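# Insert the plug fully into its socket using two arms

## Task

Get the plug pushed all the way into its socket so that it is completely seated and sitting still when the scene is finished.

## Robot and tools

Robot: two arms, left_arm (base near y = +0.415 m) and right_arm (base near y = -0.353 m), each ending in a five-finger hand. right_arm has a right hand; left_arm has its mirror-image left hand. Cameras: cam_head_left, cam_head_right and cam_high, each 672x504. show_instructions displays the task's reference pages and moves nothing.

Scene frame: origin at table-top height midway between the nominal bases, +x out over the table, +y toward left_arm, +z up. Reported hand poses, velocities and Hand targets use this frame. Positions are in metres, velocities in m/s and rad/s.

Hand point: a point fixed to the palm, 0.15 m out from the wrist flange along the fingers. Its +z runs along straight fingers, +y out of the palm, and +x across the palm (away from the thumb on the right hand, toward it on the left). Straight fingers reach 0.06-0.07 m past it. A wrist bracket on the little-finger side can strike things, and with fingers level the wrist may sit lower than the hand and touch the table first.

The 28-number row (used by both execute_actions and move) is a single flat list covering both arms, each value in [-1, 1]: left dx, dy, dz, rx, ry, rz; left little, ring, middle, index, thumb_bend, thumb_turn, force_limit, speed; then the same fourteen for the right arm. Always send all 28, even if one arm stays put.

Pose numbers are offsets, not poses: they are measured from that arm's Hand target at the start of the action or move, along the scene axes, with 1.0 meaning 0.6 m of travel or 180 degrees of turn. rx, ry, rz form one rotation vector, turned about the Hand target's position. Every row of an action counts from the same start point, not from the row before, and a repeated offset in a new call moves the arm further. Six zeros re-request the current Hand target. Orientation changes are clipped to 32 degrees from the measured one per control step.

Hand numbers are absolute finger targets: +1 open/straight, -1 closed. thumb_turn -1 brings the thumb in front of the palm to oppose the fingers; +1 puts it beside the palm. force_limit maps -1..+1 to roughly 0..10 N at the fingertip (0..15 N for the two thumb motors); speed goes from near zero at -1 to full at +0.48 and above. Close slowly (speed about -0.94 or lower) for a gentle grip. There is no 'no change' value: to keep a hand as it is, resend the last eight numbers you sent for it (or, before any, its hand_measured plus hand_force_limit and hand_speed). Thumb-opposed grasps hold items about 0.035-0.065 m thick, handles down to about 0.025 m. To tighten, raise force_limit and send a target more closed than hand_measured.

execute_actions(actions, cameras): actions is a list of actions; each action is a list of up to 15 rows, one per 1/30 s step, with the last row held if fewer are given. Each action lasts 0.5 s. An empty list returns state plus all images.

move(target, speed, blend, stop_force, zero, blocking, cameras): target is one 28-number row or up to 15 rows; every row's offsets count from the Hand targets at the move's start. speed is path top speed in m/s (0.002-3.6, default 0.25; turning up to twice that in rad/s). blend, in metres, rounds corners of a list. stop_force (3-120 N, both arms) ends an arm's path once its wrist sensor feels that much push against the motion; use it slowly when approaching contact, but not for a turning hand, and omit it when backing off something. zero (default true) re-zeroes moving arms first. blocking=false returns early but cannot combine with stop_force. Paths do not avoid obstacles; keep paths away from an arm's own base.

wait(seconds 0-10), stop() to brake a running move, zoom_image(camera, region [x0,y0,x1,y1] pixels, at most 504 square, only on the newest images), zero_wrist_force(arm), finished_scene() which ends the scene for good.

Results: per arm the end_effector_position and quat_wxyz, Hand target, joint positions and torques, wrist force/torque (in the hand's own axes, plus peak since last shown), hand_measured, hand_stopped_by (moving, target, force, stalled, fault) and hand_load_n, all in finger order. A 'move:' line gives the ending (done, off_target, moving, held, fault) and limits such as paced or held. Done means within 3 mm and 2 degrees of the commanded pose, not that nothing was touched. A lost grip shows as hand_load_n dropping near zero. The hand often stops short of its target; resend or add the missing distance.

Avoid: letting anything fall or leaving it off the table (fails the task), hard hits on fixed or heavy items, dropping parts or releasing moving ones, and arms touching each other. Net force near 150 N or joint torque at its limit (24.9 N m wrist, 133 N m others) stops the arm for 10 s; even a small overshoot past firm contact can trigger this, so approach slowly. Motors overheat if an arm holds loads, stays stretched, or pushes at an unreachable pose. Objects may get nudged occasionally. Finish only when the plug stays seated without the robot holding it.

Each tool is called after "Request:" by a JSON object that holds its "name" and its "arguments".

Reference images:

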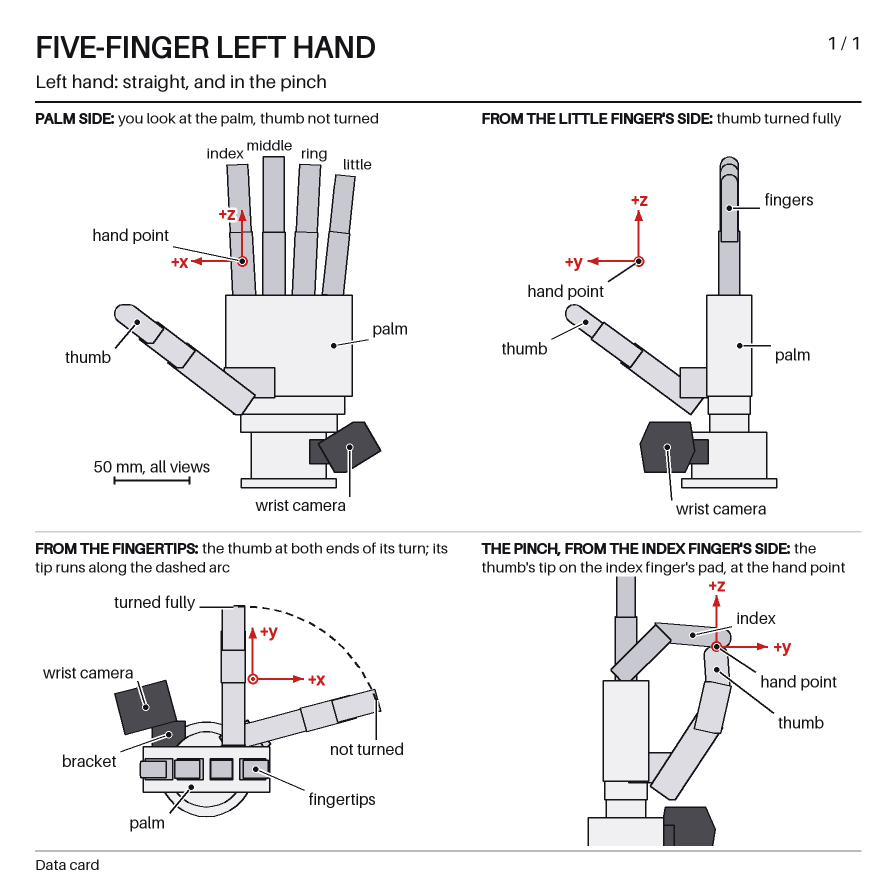

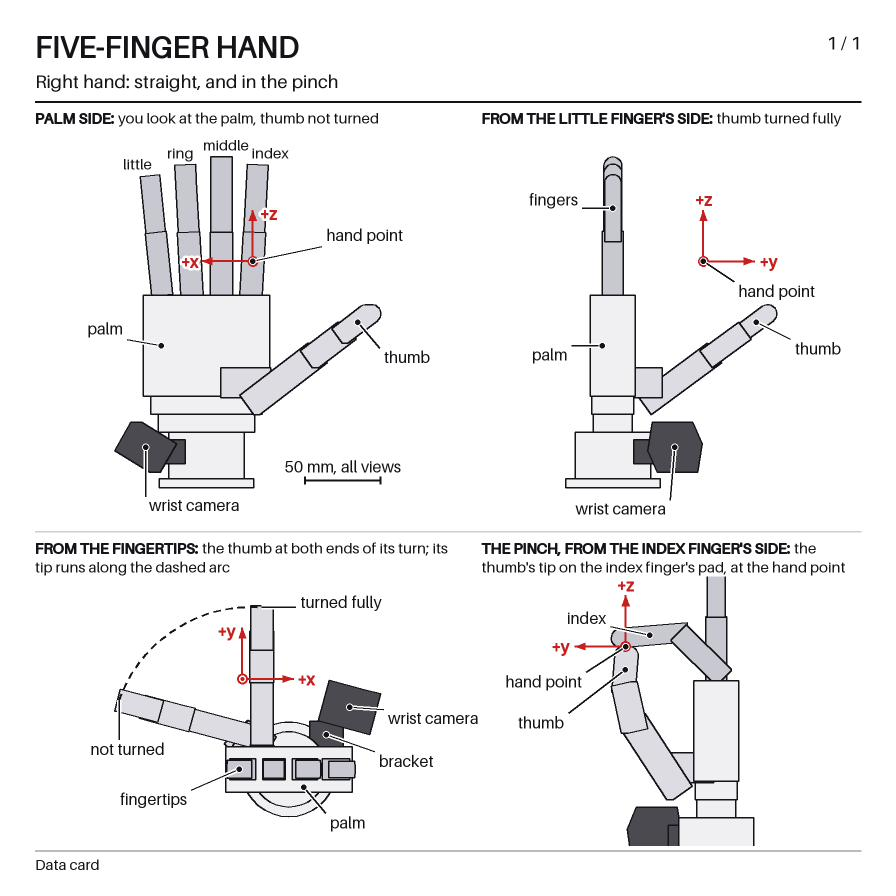

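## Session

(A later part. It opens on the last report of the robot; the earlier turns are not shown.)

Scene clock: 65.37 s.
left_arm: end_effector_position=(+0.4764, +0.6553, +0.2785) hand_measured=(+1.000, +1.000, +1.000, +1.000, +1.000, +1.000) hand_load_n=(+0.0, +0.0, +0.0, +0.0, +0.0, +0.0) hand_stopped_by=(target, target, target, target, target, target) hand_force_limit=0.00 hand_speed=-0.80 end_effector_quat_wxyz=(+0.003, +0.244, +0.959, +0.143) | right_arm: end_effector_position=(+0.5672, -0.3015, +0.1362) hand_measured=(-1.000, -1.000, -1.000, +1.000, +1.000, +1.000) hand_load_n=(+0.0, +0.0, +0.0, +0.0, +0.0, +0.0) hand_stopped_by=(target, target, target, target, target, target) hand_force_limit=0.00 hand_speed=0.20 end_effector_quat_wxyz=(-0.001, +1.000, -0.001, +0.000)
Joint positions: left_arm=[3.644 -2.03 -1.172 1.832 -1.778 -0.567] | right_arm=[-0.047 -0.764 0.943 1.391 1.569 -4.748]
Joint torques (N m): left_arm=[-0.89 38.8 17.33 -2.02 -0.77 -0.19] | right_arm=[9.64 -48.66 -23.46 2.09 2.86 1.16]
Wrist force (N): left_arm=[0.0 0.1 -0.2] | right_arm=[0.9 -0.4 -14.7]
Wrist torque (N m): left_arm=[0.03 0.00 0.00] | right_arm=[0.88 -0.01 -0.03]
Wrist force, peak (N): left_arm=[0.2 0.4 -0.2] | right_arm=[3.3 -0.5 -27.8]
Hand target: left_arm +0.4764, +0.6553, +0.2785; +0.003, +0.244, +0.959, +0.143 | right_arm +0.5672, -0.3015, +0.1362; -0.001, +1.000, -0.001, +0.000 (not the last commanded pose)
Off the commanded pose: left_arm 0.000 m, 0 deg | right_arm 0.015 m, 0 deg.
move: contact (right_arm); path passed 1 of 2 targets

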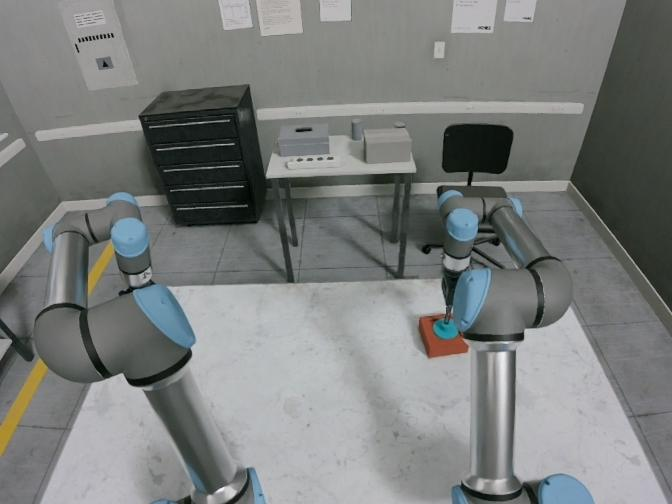

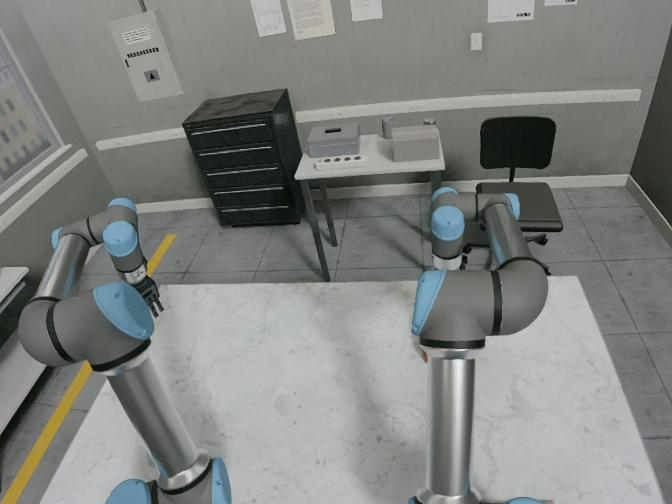

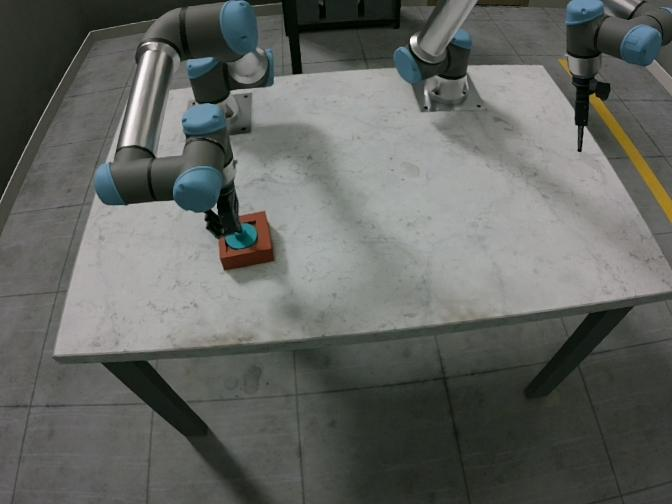

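Request:
{"name": "move", "arguments": {"target": [[0,0,0,0,0,0,1,1,1,1,1,1,0,-0.8,0,0,0.02,0,0,0,-1,-1,-1,1,1,1,0,0.2],[0,0,0,0,0,0,1,1,1,1,1,1,0,-0.8,0.052,0,0.02,0,0,0,-1,-1,-1,1,1,1,0,0.2],[0,0,0,0,0,0,1,1,1,1,1,1,0,-0.8,0.052,0,-0.01,0,0,0,-1,-1,-1,1,1,1,0,0.2]], "speed": 0.08}}

Request:
{"name": "move", "arguments": {"target": [0,0,0,0,0,0,1,1,1,1,1,1,0,-0.8,0,0,-0.05,0,0,0,-1,-1,-1,1,1,1,0,0.2], "speed": 0.01, "stop_force": 5, "cameras": ["all"]}}

Request:
{"name": "zoom_image", "arguments": {"camera": "cam_head_left", "region": [400, 270, 480, 360]}}

Request:
{"name": "zoom_image", "arguments": {"camera": "cam_high", "region": [200, 200, 280, 280]}}

Scene clock: 69.17 s.
left_arm: end_effector_position=(+0.4764, +0.6553, +0.2785) hand_measured=(+1.000, +1.000, +1.000, +1.000, +1.000, +1.000) hand_load_n=(+0.0, +0.0, +0.0, +0.0, +0.0, +0.0) hand_stopped_by=(target, target, target, target, target, target) hand_force_limit=0.00 hand_speed=-0.80 end_effector_quat_wxyz=(+0.003, +0.244, +0.959, +0.143) | right_arm: end_effector_position=(+0.5984, -0.3015, +0.1303) hand_measured=(-1.000, -1.000, -1.000, +1.000, +1.000, +1.000) hand_load_n=(+0.0, +0.0, +0.0, +0.0, +0.0, +0.0) hand_stopped_by=(target, target, target, target, target, target) hand_force_limit=0.00 hand_speed=0.20 end_effector_quat_wxyz=(-0.001, +1.000, -0.001, +0.000)
Joint positions: left_arm=[3.644 -2.03 -1.172 1.832 -1.778 -0.567] | right_arm=[-0.045 -0.665 0.777 1.458 1.569 -4.746]
Joint torques (N m): left_arm=[-0.85 39.1 16.91 -1.92 -0.84 -0.1] | right_arm=[8.96 -47.46 -10.49 0.92 3.11 -0.31]
Wrist force (N): left_arm=[-0.1 0.3 -0.2] | right_arm=[0.5 -0.5 0.2]
Wrist torque (N m): left_arm=[0.04 0.01 -0.01] | right_arm=[0.01 -0.04 -0.04]
Wrist force, peak (N): left_arm=[0.1 0.1 -0.5] | right_arm=[1.0 -0.4 -14.9]
Hand target: left_arm +0.4764, +0.6553, +0.2785; +0.003, +0.244, +0.959, +0.143 | right_arm +0.5984, -0.3015, +0.1302; -0.001, +1.000, -0.001, +0.000
Off the commanded pose: left_arm 0.000 m, 0 deg | right_arm 0.000 m, 0 deg.
move: done

Scene clock: 71.77 s.
left_arm: end_effector_position=(+0.4764, +0.6553, +0.2785) hand_measured=(+1.000, +1.000, +1.000, +1.000, +1.000, +1.000) hand_load_n=(+0.0, +0.0, +0.0, +0.0, +0.0, +0.0) hand_stopped_by=(target, target, target, target, target, target) hand_force_limit=0.00 hand_speed=-0.80 end_effector_quat_wxyz=(+0.003, +0.244, +0.959, +0.143) | right_arm: end_effector_position=(+0.5984, -0.3015, +0.1149) hand_measured=(-1.000, -1.000, -1.000, +1.000, +1.000, +1.000) hand_load_n=(+0.0, +0.0, +0.0, +0.0, +0.0, +0.0) hand_stopped_by=(target, target, target, target, target, target) hand_force_limit=0.00 hand_speed=0.20 end_effector_quat_wxyz=(-0.001, +1.000, -0.001, +0.000)
Joint positions: left_arm=[3.644 -2.03 -1.172 1.832 -1.778 -0.567] | right_arm=[-0.045 -0.658 0.805 1.424 1.569 -4.746]
Joint torques (N m): left_arm=[-0.78 38.9 17.89 -2 -0.89 -0.06] | right_arm=[3.45 -56.9 -26.59 2.83 2.14 -1.11]
Wrist force (N): left_arm=[0.0 0.1 -0.2] | right_arm=[-0.1 -0.2 -6.4]
Wrist torque (N m): left_arm=[0.03 0.00 0.00] | right_arm=[0.47 -0.07 -0.06]
Wrist force, peak (N): left_arm=[0.2 0.2 -0.4] | right_arm=[-0.3 -0.4 -10.7]
Hand target: left_arm +0.4764, +0.6553, +0.2785; +0.003, +0.244, +0.959, +0.143 | right_arm +0.5984, -0.3015, +0.1150; -0.001, +1.000, -0.001, +0.000 (not the last commanded pose)
Off the commanded pose: left_arm 0.000 m, 0 deg | right_arm 0.015 m, 0 deg.
move: contact (right_arm)

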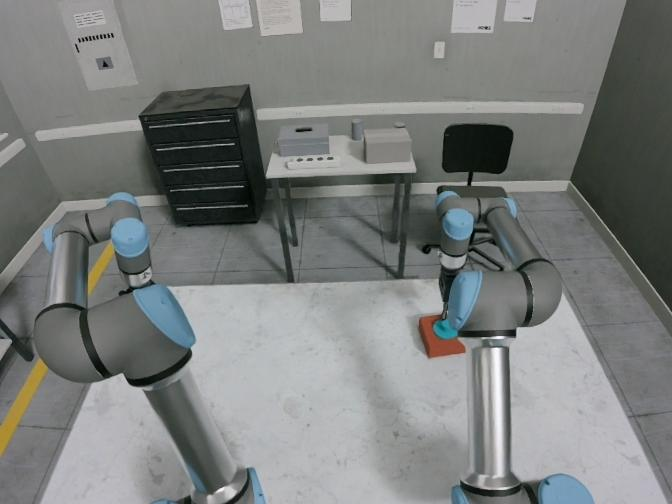

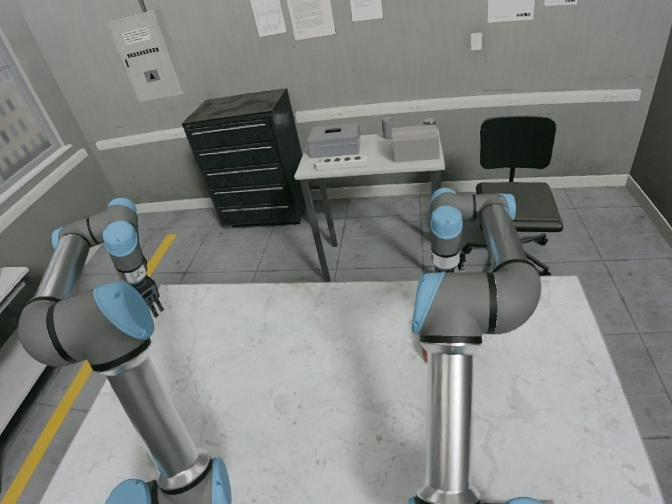

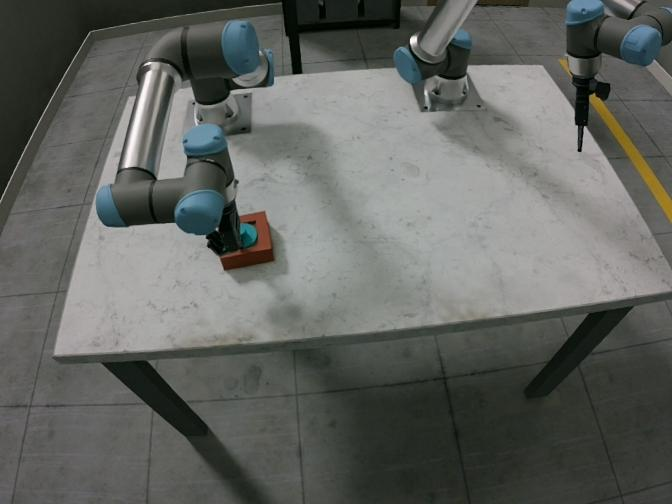

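Scaled by 5.600 from the camera's 672x504 image, which has a finer 960x720 frame.

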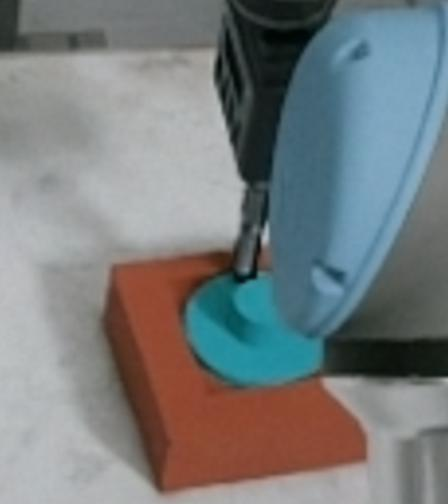

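Scaled by 6.300 from the camera's 672x504 image, which has a finer 960x720 frame.

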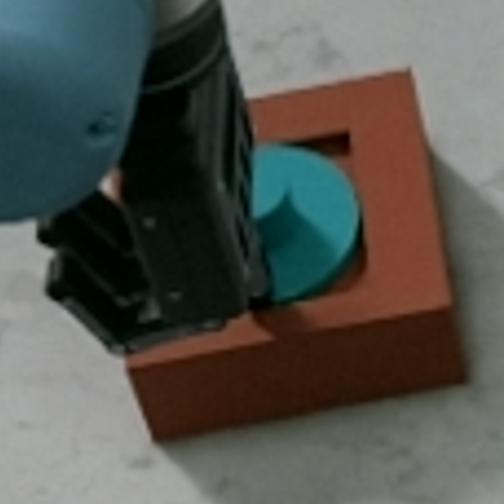

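Request:
{"name": "move", "arguments": {"target": [[0,0,0,0,0,0,1,1,1,1,1,1,0,-0.8,0,0,0.06,0,0,0,-1,-1,-1,1,1,1,0,0.2],[0,0,0,0,0,0,1,1,1,1,1,1,0,-0.8,-0.102,0,0.06,0,0,0,-1,-1,-1,1,1,1,0,0.2],[0,0,0,0,0,0,1,1,1,1,1,1,0,-0.8,-0.102,0,0.02,0,0,0,-1,-1,-1,1,1,1,0,0.2]], "speed": 0.1}}

Request:
{"name": "move", "arguments": {"target": [0,0,0,0,0,0,1,1,1,1,1,1,0,-0.8,0,0,-0.05,0,0,0,-1,-1,-1,1,1,1,0,0.2], "speed": 0.01, "stop_force": 8, "cameras": ["all"]}}

Request:
{"name": "zoom_image", "arguments": {"camera": "cam_head_left", "region": [400, 270, 480, 360]}}

Request:
{"name": "zoom_image", "arguments": {"camera": "cam_high", "region": [200, 200, 280, 280]}}

Scene clock: 75.70 s.
left_arm: end_effector_position=(+0.4764, +0.6553, +0.2785) hand_measured=(+1.000, +1.000, +1.000, +1.000, +1.000, +1.000) hand_load_n=(+0.0, +0.0, +0.0, +0.0, +0.0, +0.5) hand_stopped_by=(target, target, target, target, target, target) hand_force_limit=0.00 hand_speed=-0.80 end_effector_quat_wxyz=(+0.003, +0.244, +0.959, +0.143) | right_arm: end_effector_position=(+0.5372, -0.3015, +0.1270) hand_measured=(-1.000, -1.000, -1.000, +1.000, +1.000, +1.000) hand_load_n=(+0.0, +0.0, +0.0, +0.0, +0.0, +0.0) hand_stopped_by=(target, target, target, target, target, target) hand_force_limit=0.00 hand_speed=0.20 end_effector_quat_wxyz=(-0.001, +1.000, -0.001, +0.000)
Joint positions: left_arm=[3.644 -2.03 -1.172 1.832 -1.778 -0.567] | right_arm=[-0.049 -0.84 1.102 1.309 1.569 -4.75]
Joint torques (N m): left_arm=[-0.78 38.07 16.98 -1.98 -0.95 -0.18] | right_arm=[-7.75 -40.49 -11.53 1.13 -2.56 -1.48]
Wrist force (N): left_arm=[0.3 0.1 -0.2] | right_arm=[0.7 -0.4 0.3]
Wrist torque (N m): left_arm=[0.02 -0.05 0.02] | right_arm=[0.01 -0.09 0.14]
Wrist force, peak (N): left_arm=[-0.1 0.4 -0.3] | right_arm=[0.2 -0.2 -7.0]
Hand target: left_arm +0.4764, +0.6553, +0.2785; +0.003, +0.244, +0.959, +0.143 | right_arm +0.5372, -0.3015, +0.1270; -0.001, +1.000, -0.001, +0.000
Off the commanded pose: left_arm 0.000 m, 0 deg | right_arm 0.000 m, 0 deg.
move: done

Scene clock: 78.03 s.
left_arm: end_effector_position=(+0.4764, +0.6553, +0.2785) hand_measured=(+1.000, +1.000, +1.000, +1.000, +1.000, +1.000) hand_load_n=(-0.5, +0.0, +0.0, +0.0, +0.0, +0.0) hand_stopped_by=(target, target, target, target, target, target) hand_force_limit=0.00 hand_speed=-0.80 end_effector_quat_wxyz=(+0.003, +0.244, +0.959, +0.143) | right_arm: end_effector_position=(+0.5372, -0.3015, +0.1147) hand_measured=(-1.000, -1.000, -1.000, +1.000, +1.000, +1.000) hand_load_n=(+0.0, +0.0, +0.0, +0.0, +0.0, +0.0) hand_stopped_by=(target, target, target, target, target, target) hand_force_limit=0.00 hand_speed=0.20 end_effector_quat_wxyz=(-0.001, +1.000, -0.001, +0.000)
Joint positions: left_arm=[3.644 -2.03 -1.172 1.832 -1.778 -0.567] | right_arm=[-0.049 -0.831 1.119 1.283 1.569 -4.75]
Joint torques (N m): left_arm=[-1.19 38.46 16.81 -1.98 -0.93 -0.13] | right_arm=[-6.83 -51.48 -25.4 2.84 -2.54 -1.17]
Wrist force (N): left_arm=[0.2 0.1 -0.1] | right_arm=[0.4 -0.9 -8.5]
Wrist torque (N m): left_arm=[0.03 -0.03 0.01] | right_arm=[0.49 -0.05 0.11]
Wrist force, peak (N): left_arm=[0.1 0.2 -0.3] | right_arm=[1.8 -0.5 -15.8]
Hand target: left_arm +0.4764, +0.6553, +0.2785; +0.003, +0.244, +0.959, +0.143 | right_arm +0.5372, -0.3015, +0.1147; -0.001, +1.000, -0.001, +0.000 (not the last commanded pose)
Off the commanded pose: left_arm 0.000 m, 0 deg | right_arm 0.018 m, 0 deg.
move: contact (right_arm)

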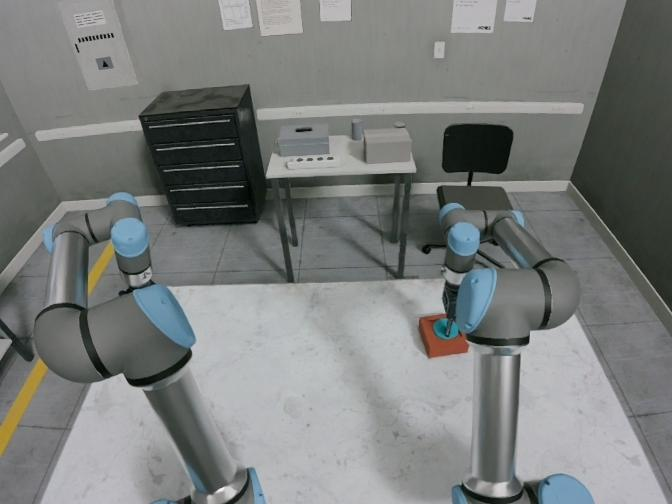

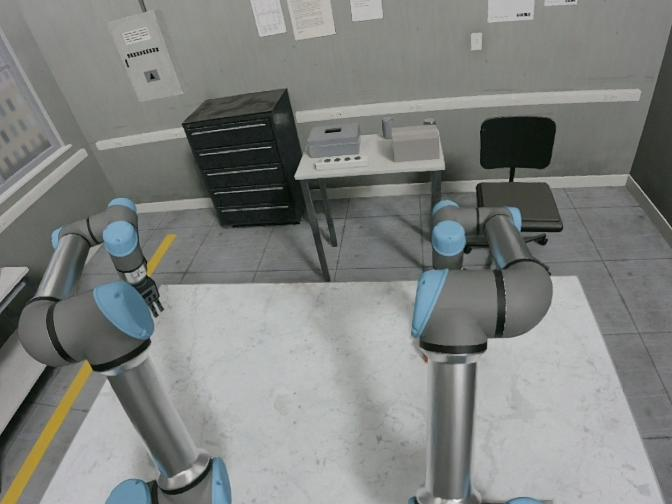

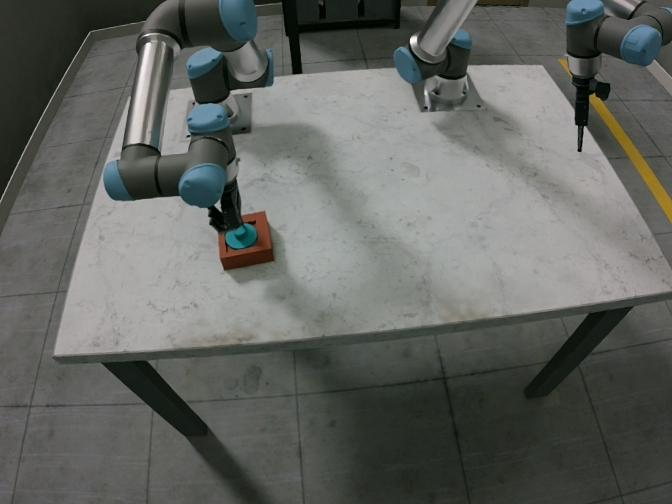

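Scaled by 5.600 from the camera's 672x504 image, which has a finer 960x720 frame.

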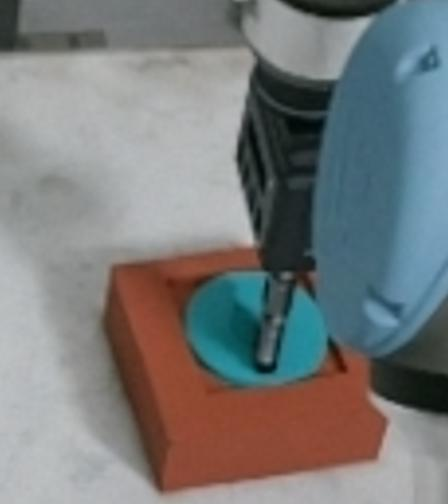

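Scaled by 6.300 from the camera's 672x504 image, which has a finer 960x720 frame.

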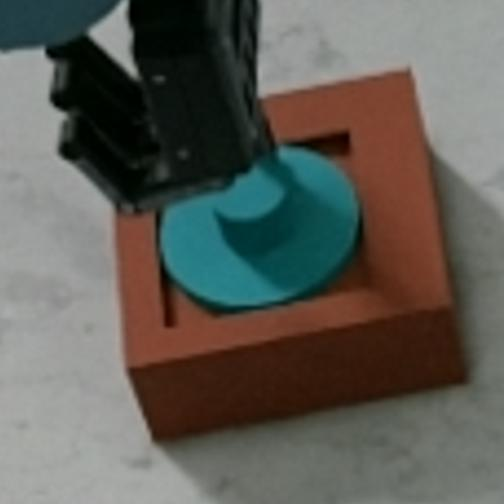

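Request:
{"name": "move", "arguments": {"target": [[0,0,0,0,0,0,1,1,1,1,1,1,0,-0.8,0,0,0.06,0,0,0,-1,-1,-1,1,1,1,0,0.2],[0,0,0,0,0,0,1,1,1,1,1,1,0,-0.8,0.05,-0.09,0.06,0,0,0,-1,-1,-1,1,1,1,0,0.2],[0,0,0,0,0,0,1,1,1,1,1,1,0,-0.8,0.05,-0.09,0.015,0,0,0,-1,-1,-1,1,1,1,0,0.2]], "speed": 0.1}}

Request:
{"name": "move", "arguments": {"target": [0,0,0,0,0,0,1,1,1,1,1,1,0,-0.8,0,0,-0.05,0,0,0,-1,-1,-1,1,1,1,0,0.2], "speed": 0.01, "stop_force": 6, "cameras": ["all"]}}

Request:
{"name": "zoom_image", "arguments": {"camera": "cam_head_left", "region": [400, 270, 480, 360]}}

Request:
{"name": "zoom_image", "arguments": {"camera": "cam_high", "region": [200, 200, 280, 280]}}

Scene clock: 85.67 s.
left_arm: end_effector_position=(+0.4764, +0.6553, +0.2785) hand_measured=(+1.000, +1.000, +1.000, +1.000, +1.000, +1.000) hand_load_n=(+0.0, +0.0, +0.0, +0.0, +0.0, +0.0) hand_stopped_by=(target, target, target, target, target, target) hand_force_limit=0.00 hand_speed=-0.80 end_effector_quat_wxyz=(+0.003, +0.244, +0.959, +0.143) | right_arm: end_effector_position=(+0.5672, -0.3555, +0.1237) hand_measured=(-1.000, -1.000, -1.000, +1.000, +1.000, +1.000) hand_load_n=(+0.0, +0.0, +0.0, +0.0, +0.0, +0.0) hand_stopped_by=(target, target, target, target, target, target) hand_force_limit=0.00 hand_speed=0.20 end_effector_quat_wxyz=(-0.001, +1.000, -0.001, +0.000)
Joint positions: left_arm=[3.644 -2.03 -1.172 1.832 -1.778 -0.567] | right_arm=[-0.138 -0.778 1.002 1.348 1.57 -4.839]
Joint torques (N m): left_arm=[-1.43 38.56 16.65 -1.96 -1.05 -0.19] | right_arm=[-7.41 -41.44 -11.54 1.24 -0.12 -1.51]
Wrist force (N): left_arm=[0.0 0.0 -0.1] | right_arm=[0.4 -0.3 0.9]
Wrist torque (N m): left_arm=[0.00 0.00 0.00] | right_arm=[-0.03 -0.09 0.13]
Wrist force, peak (N): left_arm=[0.3 0.3 -0.2] | right_arm=[0.6 -0.8 -9.4]
Hand target: left_arm +0.4764, +0.6553, +0.2785; +0.003, +0.244, +0.959, +0.143 | right_arm +0.5672, -0.3555, +0.1237; -0.001, +1.000, -0.001, +0.000
Off the commanded pose: left_arm 0.000 m, 0 deg | right_arm 0.000 m, 0 deg.
move: done

Scene clock: 87.67 s.
left_arm: end_effector_position=(+0.4764, +0.6553, +0.2785) hand_measured=(+1.000, +1.000, +1.000, +1.000, +1.000, +1.000) hand_load_n=(+0.0, +0.0, +0.0, +0.0, +0.0, +0.0) hand_stopped_by=(target, target, target, target, target, target) hand_force_limit=0.00 hand_speed=-0.80 end_effector_quat_wxyz=(+0.003, +0.244, +0.959, +0.143) | right_arm: end_effector_position=(+0.5672, -0.3555, +0.1148) hand_measured=(-1.000, -1.000, -1.000, +1.000, +1.000, +1.000) hand_load_n=(+0.0, +0.0, +0.5, +0.0, +0.0, +0.0) hand_stopped_by=(target, target, target, target, target, target) hand_force_limit=0.00 hand_speed=0.20 end_effector_quat_wxyz=(-0.001, +1.000, -0.001, +0.000)
Joint positions: left_arm=[3.644 -2.03 -1.172 1.832 -1.778 -0.567] | right_arm=[-0.138 -0.773 1.015 1.329 1.569 -4.839]
Joint torques (N m): left_arm=[-1.33 39.18 16.4 -1.9 -0.92 -0.12] | right_arm=[-7.41 -52.96 -25.67 2.74 -2.29 -1.38]
Wrist force (N): left_arm=[0.0 0.1 -0.1] | right_arm=[0.0 -0.5 -7.0]
Wrist torque (N m): left_arm=[0.03 -0.01 0.00] | right_arm=[0.43 -0.04 0.10]
Wrist force, peak (N): left_arm=[0.4 0.3 -0.2] | right_arm=[1.4 -0.3 -13.4]
Hand target: left_arm +0.4764, +0.6553, +0.2785; +0.003, +0.244, +0.959, +0.143 | right_arm +0.5672, -0.3555, +0.1148; -0.001, +1.000, -0.001, +0.000 (not the last commanded pose)
Off the commanded pose: left_arm 0.000 m, 0 deg | right_arm 0.021 m, 0 deg.
move: contact (right_arm)

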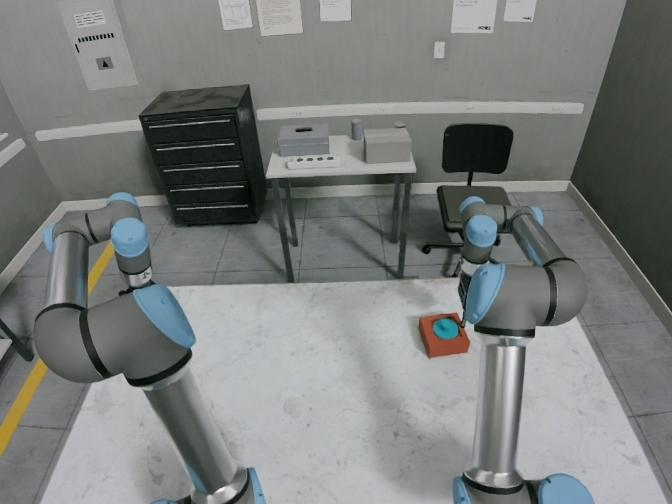

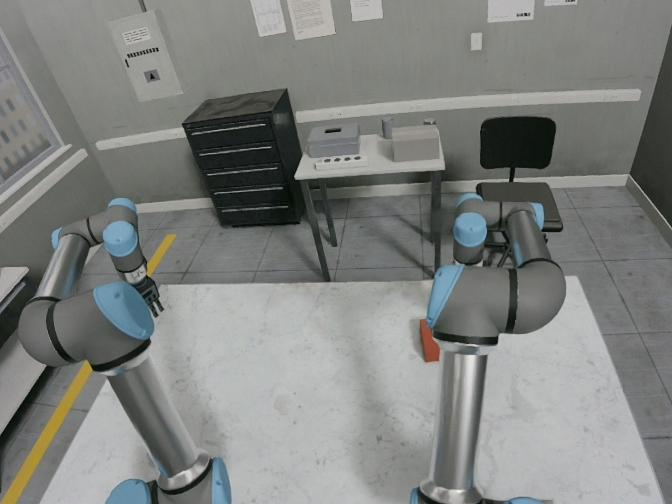

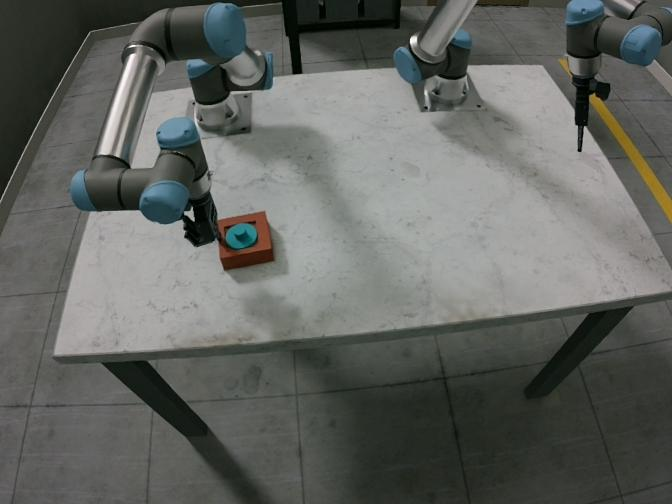

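Scaled by 5.600 from the camera's 672x504 image, which has a finer 960x720 frame.

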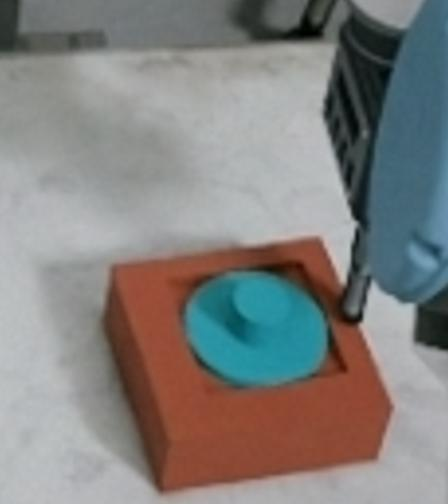

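Scaled by 6.300 from the camera's 672x504 image, which has a finer 960x720 frame.

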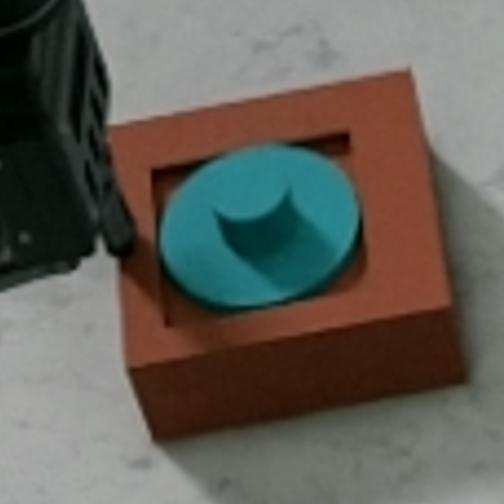

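Request:
{"name": "move", "arguments": {"target": [[0,0,0,0,0,0,1,1,1,1,1,1,0,-0.8,0,0,0.012,0,0,0,-1,-1,-1,1,1,1,0,0.2],[0,0,0,0,0,0,1,1,1,1,1,1,0,-0.8,0,0.037,0.012,0,0,0,-1,-1,-1,1,1,1,0,0.2]], "speed": 0.08}}

Request:
{"name": "move", "arguments": {"target": [0,0,0,0,0,0,1,1,1,1,1,1,0,-0.8,0,0,-0.04,0,0,0,-1,-1,-1,1,1,1,0,0.2], "speed": 0.01, "stop_force": 6}}

Request:
{"name": "move", "arguments": {"target": [[0,0,0,0,0,0,1,1,1,1,1,1,0,-0.8,0,0,0.06,0,0,0,-1,-1,-1,1,1,1,0,0.2],[0,0,0,0,0,0,1,1,1,1,1,1,0,-0.8,0,0.095,0.06,0,0,0,-1,-1,-1,1,1,1,0,0.2],[0,0,0,0,0,0,1,1,1,1,1,1,0,-0.8,0,0.095,0.012,0,0,0,-1,-1,-1,1,1,1,0,0.2]], "speed": 0.1}}

Request:
{"name": "move", "arguments": {"target": [0,0,0,0,0,0,1,1,1,1,1,1,0,-0.8,0,0,-0.04,0,0,0,-1,-1,-1,1,1,1,0,0.2], "speed": 0.01, "stop_force": 6, "cameras": ["all"]}}

Request:
{"name": "zoom_image", "arguments": {"camera": "cam_head_left", "region": [400, 270, 480, 360]}}

Scene clock: 91.30 s.
left_arm: end_effector_position=(+0.4764, +0.6553, +0.2785) hand_measured=(+1.000, +1.000, +1.000, +1.000, +1.000, +1.000) hand_load_n=(+0.0, +0.0, +0.0, +0.0, +0.0, +0.0) hand_stopped_by=(target, target, target, target, target, target) hand_force_limit=0.00 hand_speed=-0.80 end_effector_quat_wxyz=(+0.003, +0.244, +0.959, +0.143) | right_arm: end_effector_position=(+0.5672, -0.3334, +0.1220) hand_measured=(-1.000, -1.000, -1.000, +1.000, +1.000, +1.000) hand_load_n=(+0.0, +0.0, +0.0, +0.0, -0.5, +0.0) hand_stopped_by=(target, target, target, target, target, target) hand_force_limit=0.00 hand_speed=0.20 end_effector_quat_wxyz=(-0.001, +1.000, -0.001, +0.000)
Joint positions: left_arm=[3.644 -2.03 -1.172 1.832 -1.778 -0.567] | right_arm=[-0.101 -0.77 0.992 1.35 1.569 -4.802]
Joint torques (N m): left_arm=[-1.77 39.42 16.54 -1.85 -1.01 -0.17] | right_arm=[9.87 -42.82 -28.28 3.67 0.07 1.4]
Wrist force (N): left_arm=[0.2 0.2 0.1] | right_arm=[0.3 -0.4 0.7]
Wrist torque (N m): left_arm=[0.02 -0.03 0.01] | right_arm=[-0.04 -0.05 -0.09]
Wrist force, peak (N): left_arm=[0.3 0.3 -0.2] | right_arm=[0.6 -0.5 -7.5]
Hand target: left_arm +0.4764, +0.6553, +0.2785; +0.003, +0.244, +0.959, +0.143 | right_arm +0.5672, -0.3333, +0.1220; -0.001, +1.000, -0.001, +0.000
Off the commanded pose: left_arm 0.000 m, 0 deg | right_arm 0.000 m, 0 deg.
move: done

Scene clock: 93.13 s.
left_arm: end_effector_position=(+0.4764, +0.6553, +0.2785) hand_measured=(+1.000, +1.000, +1.000, +1.000, +1.000, +1.000) hand_load_n=(+0.0, +0.0, +0.0, +0.0, +0.0, +0.0) hand_stopped_by=(target, target, target, target, target, target) hand_force_limit=0.00 hand_speed=-0.80 end_effector_quat_wxyz=(+0.003, +0.244, +0.959, +0.143) | right_arm: end_effector_position=(+0.5672, -0.3333, +0.1148) hand_measured=(-1.000, -1.000, -1.000, +1.000, +1.000, +1.000) hand_load_n=(+0.0, +0.0, +0.0, +0.0, +0.0, +0.0) hand_stopped_by=(target, target, target, target, target, target) hand_force_limit=0.00 hand_speed=0.20 end_effector_quat_wxyz=(-0.001, +1.000, -0.001, +0.000)
Joint positions: left_arm=[3.644 -2.03 -1.172 1.832 -1.778 -0.567] | right_arm=[-0.101 -0.766 1.002 1.334 1.569 -4.801]
Joint torques (N m): left_arm=[-0.47 38.81 15.76 -2.02 -0.89 -0.16] | right_arm=[9.26 -53.83 -25.47 2.77 2.86 1.27]
Wrist force (N): left_arm=[0.0 0.1 -0.1] | right_arm=[0.2 -0.5 -6.9]
Wrist torque (N m): left_arm=[0.02 0.00 0.00] | right_arm=[0.41 -0.03 -0.10]
Wrist force, peak (N): left_arm=[0.2 0.4 -0.1] | right_arm=[1.3 -0.3 -13.1]
Hand target: left_arm +0.4764, +0.6553, +0.2785; +0.003, +0.244, +0.959, +0.143 | right_arm +0.5672, -0.3333, +0.1148; -0.001, +1.000, -0.001, +0.000 (not the last commanded pose)
Off the commanded pose: left_arm 0.000 m, 0 deg | right_arm 0.017 m, 0 deg.
move: contact (right_arm)

Scene clock: 95.57 s.
left_arm: end_effector_position=(+0.4764, +0.6553, +0.2785) hand_measured=(+1.000, +1.000, +1.000, +1.000, +1.000, +1.000) hand_load_n=(+0.0, +0.0, +0.0, +0.0, +0.0, +0.0) hand_stopped_by=(target, target, target, target, target, target) hand_force_limit=0.00 hand_speed=-0.80 end_effector_quat_wxyz=(+0.003, +0.244, +0.959, +0.143) | right_arm: end_effector_position=(+0.5672, -0.2763, +0.1221) hand_measured=(-1.000, -1.000, -1.000, +1.000, +1.000, +1.000) hand_load_n=(+0.0, +0.0, +0.0, +0.0, -0.5, +0.0) hand_stopped_by=(target, target, target, target, target, target) hand_force_limit=0.00 hand_speed=0.20 end_effector_quat_wxyz=(-0.001, +1.000, -0.001, +0.000)
Joint positions: left_arm=[3.644 -2.03 -1.172 1.832 -1.778 -0.567] | right_arm=[-0.005 -0.741 0.939 1.373 1.569 -4.705]
Joint torques (N m): left_arm=[-1.09 38.71 16.33 -1.99 -0.97 -0.22] | right_arm=[10.26 -43.89 -9.81 0.97 2.67 -0.7]
Wrist force (N): left_arm=[0.1 0.2 -0.1] | right_arm=[0.1 -0.5 1.0]
Wrist torque (N m): left_arm=[0.03 -0.02 0.01] | right_arm=[-0.05 -0.02 -0.08]
Wrist force, peak (N): left_arm=[0.4 0.3 0.0] | right_arm=[0.0 -0.2 -6.9]
Hand target: left_arm +0.4764, +0.6553, +0.2785; +0.003, +0.244, +0.959, +0.143 | right_arm +0.5672, -0.2763, +0.1220; -0.001, +1.000, -0.001, +0.000
Off the commanded pose: left_arm 0.000 m, 0 deg | right_arm 0.000 m, 0 deg.
move: done

Scene clock: 97.40 s.
left_arm: end_effector_position=(+0.4764, +0.6553, +0.2785) hand_measured=(+1.000, +1.000, +1.000, +1.000, +1.000, +1.000) hand_load_n=(+0.0, +0.0, +0.5, +0.0, +0.0, +0.0) hand_stopped_by=(target, target, target, target, target, target) hand_force_limit=0.00 hand_speed=-0.80 end_effector_quat_wxyz=(+0.003, +0.244, +0.959, +0.143) | right_arm: end_effector_position=(+0.5672, -0.2763, +0.1149) hand_measured=(-1.000, -1.000, -1.000, +1.000, +1.000, +1.000) hand_load_n=(+0.0, +0.0, +0.0, +0.0, +0.0, +0.0) hand_stopped_by=(target, target, target, target, target, target) hand_force_limit=0.00 hand_speed=0.20 end_effector_quat_wxyz=(-0.001, +1.000, -0.001, +0.000)
Joint positions: left_arm=[3.644 -2.03 -1.172 1.832 -1.778 -0.567] | right_arm=[-0.005 -0.737 0.95 1.358 1.569 -4.705]
Joint torques (N m): left_arm=[-0.88 38.68 16.73 -1.86 -1.04 -0.18] | right_arm=[8.37 -54.25 -25.81 2.74 1.29 -1.05]
Wrist force (N): left_arm=[0.0 0.3 -0.1] | right_arm=[0.4 -0.1 -7.1]
Wrist torque (N m): left_arm=[0.05 -0.01 0.00] | right_arm=[0.46 -0.02 -0.08]
Wrist force, peak (N): left_arm=[0.0 0.3 -0.3] | right_arm=[1.4 -0.4 -13.0]
Hand target: left_arm +0.4764, +0.6553, +0.2785; +0.003, +0.244, +0.959, +0.143 | right_arm +0.5672, -0.2763, +0.1149; -0.001, +1.000, -0.001, +0.000 (not the last commanded pose)
Off the commanded pose: left_arm 0.000 m, 0 deg | right_arm 0.017 m, 0 deg.
move: contact (right_arm)

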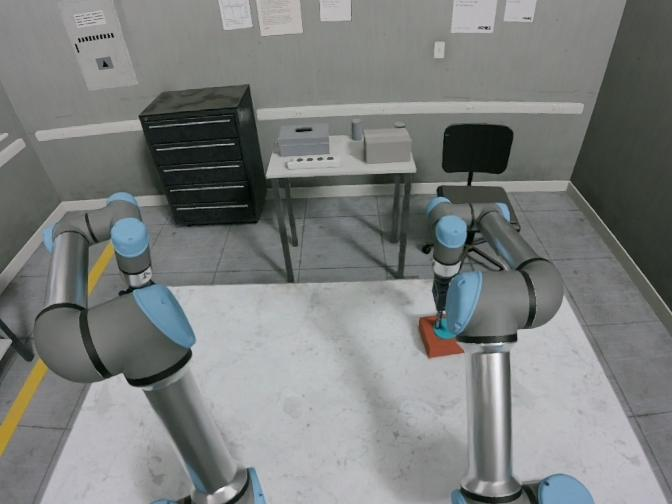

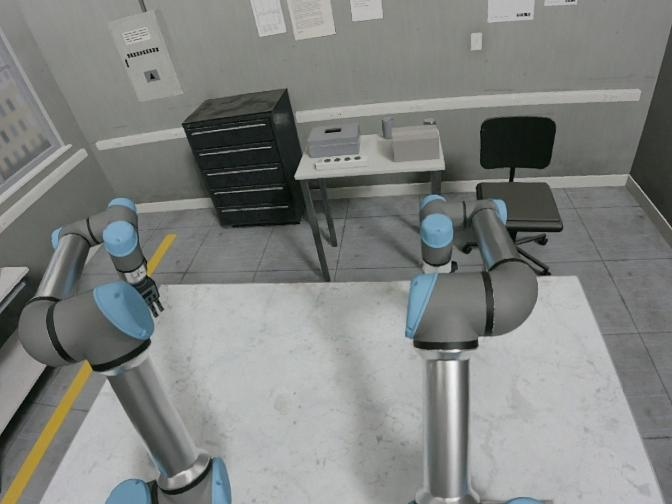

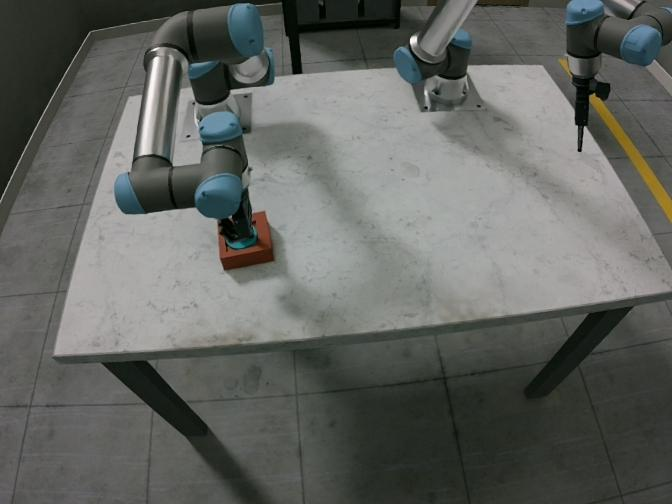

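Scaled by 5.600 from the camera's 672x504 image, which has a finer 960x720 frame.

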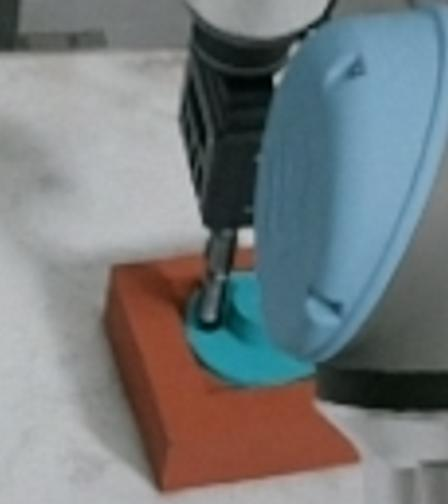

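Request:
{"name": "move", "arguments": {"target": [0,0,0,0,0,0,1,1,1,1,1,1,0,-0.8,0,0,0.15,0,0,0,-1,-1,-1,1,1,1,0,0.2], "speed": 0.2, "cameras": ["all"]}}

Request:
{"name": "zoom_image", "arguments": {"camera": "cam_high", "region": [200, 200, 280, 280]}}

Scene clock: 99.23 s.
left_arm: end_effector_position=(+0.4764, +0.6553, +0.2785) hand_measured=(+1.000, +1.000, +1.000, +1.000, +1.000, +1.000) hand_load_n=(+0.0, +0.0, +0.0, +0.0, +0.0, +0.0) hand_stopped_by=(target, target, target, target, target, target) hand_force_limit=0.00 hand_speed=-0.80 end_effector_quat_wxyz=(+0.003, +0.244, +0.959, +0.143) | right_arm: end_effector_position=(+0.5672, -0.2763, +0.2048) hand_measured=(-1.000, -1.000, -1.000, +1.000, +1.000, +1.000) hand_load_n=(+0.0, +0.0, +0.0, +0.0, +0.0, +0.0) hand_stopped_by=(target, target, target, target, target, target) hand_force_limit=0.00 hand_speed=0.20 end_effector_quat_wxyz=(-0.001, +1.000, -0.001, +0.000)
Joint positions: left_arm=[3.644 -2.03 -1.172 1.832 -1.778 -0.567] | right_arm=[-0.005 -0.768 0.774 1.565 1.569 -4.705]
Joint torques (N m): left_arm=[-0.41 38.42 16.55 -1.87 -1.02 -0.2] | right_arm=[0.37 -42.33 -28.26 3.79 -0.62 1.25]
Wrist force (N): left_arm=[0.2 0.3 -0.2] | right_arm=[0.2 -0.6 0.8]
Wrist torque (N m): left_arm=[0.05 -0.03 0.00] | right_arm=[-0.07 -0.06 -0.08]
Wrist force, peak (N): left_arm=[0.2 0.3 -0.1] | right_arm=[0.3 -0.4 -7.1]
Hand target: left_arm +0.4764, +0.6553, +0.2785; +0.003, +0.244, +0.959, +0.143 | right_arm +0.5672, -0.2763, +0.2049; -0.001, +1.000, -0.001, +0.000
Off the commanded pose: left_arm 0.000 m, 0 deg | right_arm 0.000 m, 0 deg.
move: done

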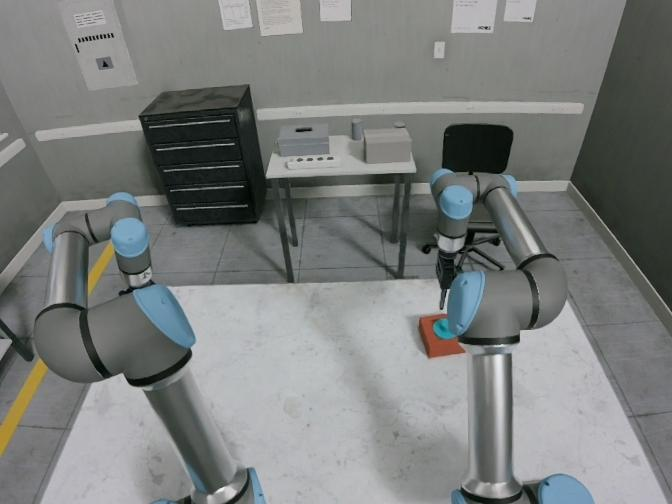

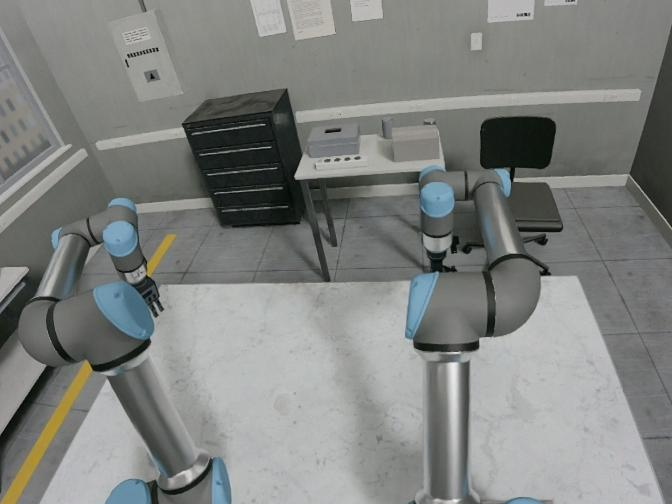

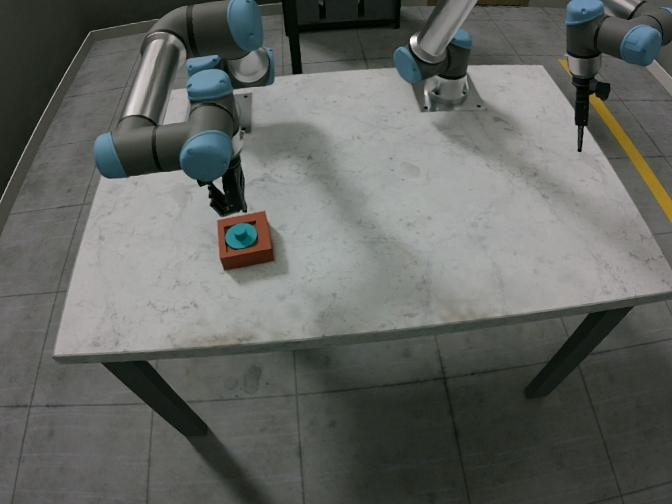

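Scaled by 6.300 from the camera's 672x504 image, which has a finer 960x720 frame.

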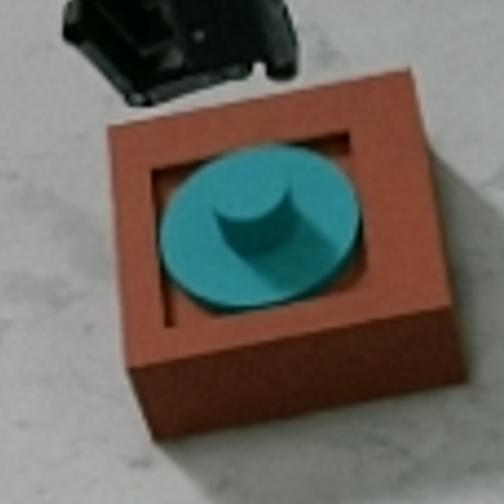

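Request:
{"name": "finished_scene", "arguments": {}}

The scene is finished: the task was done.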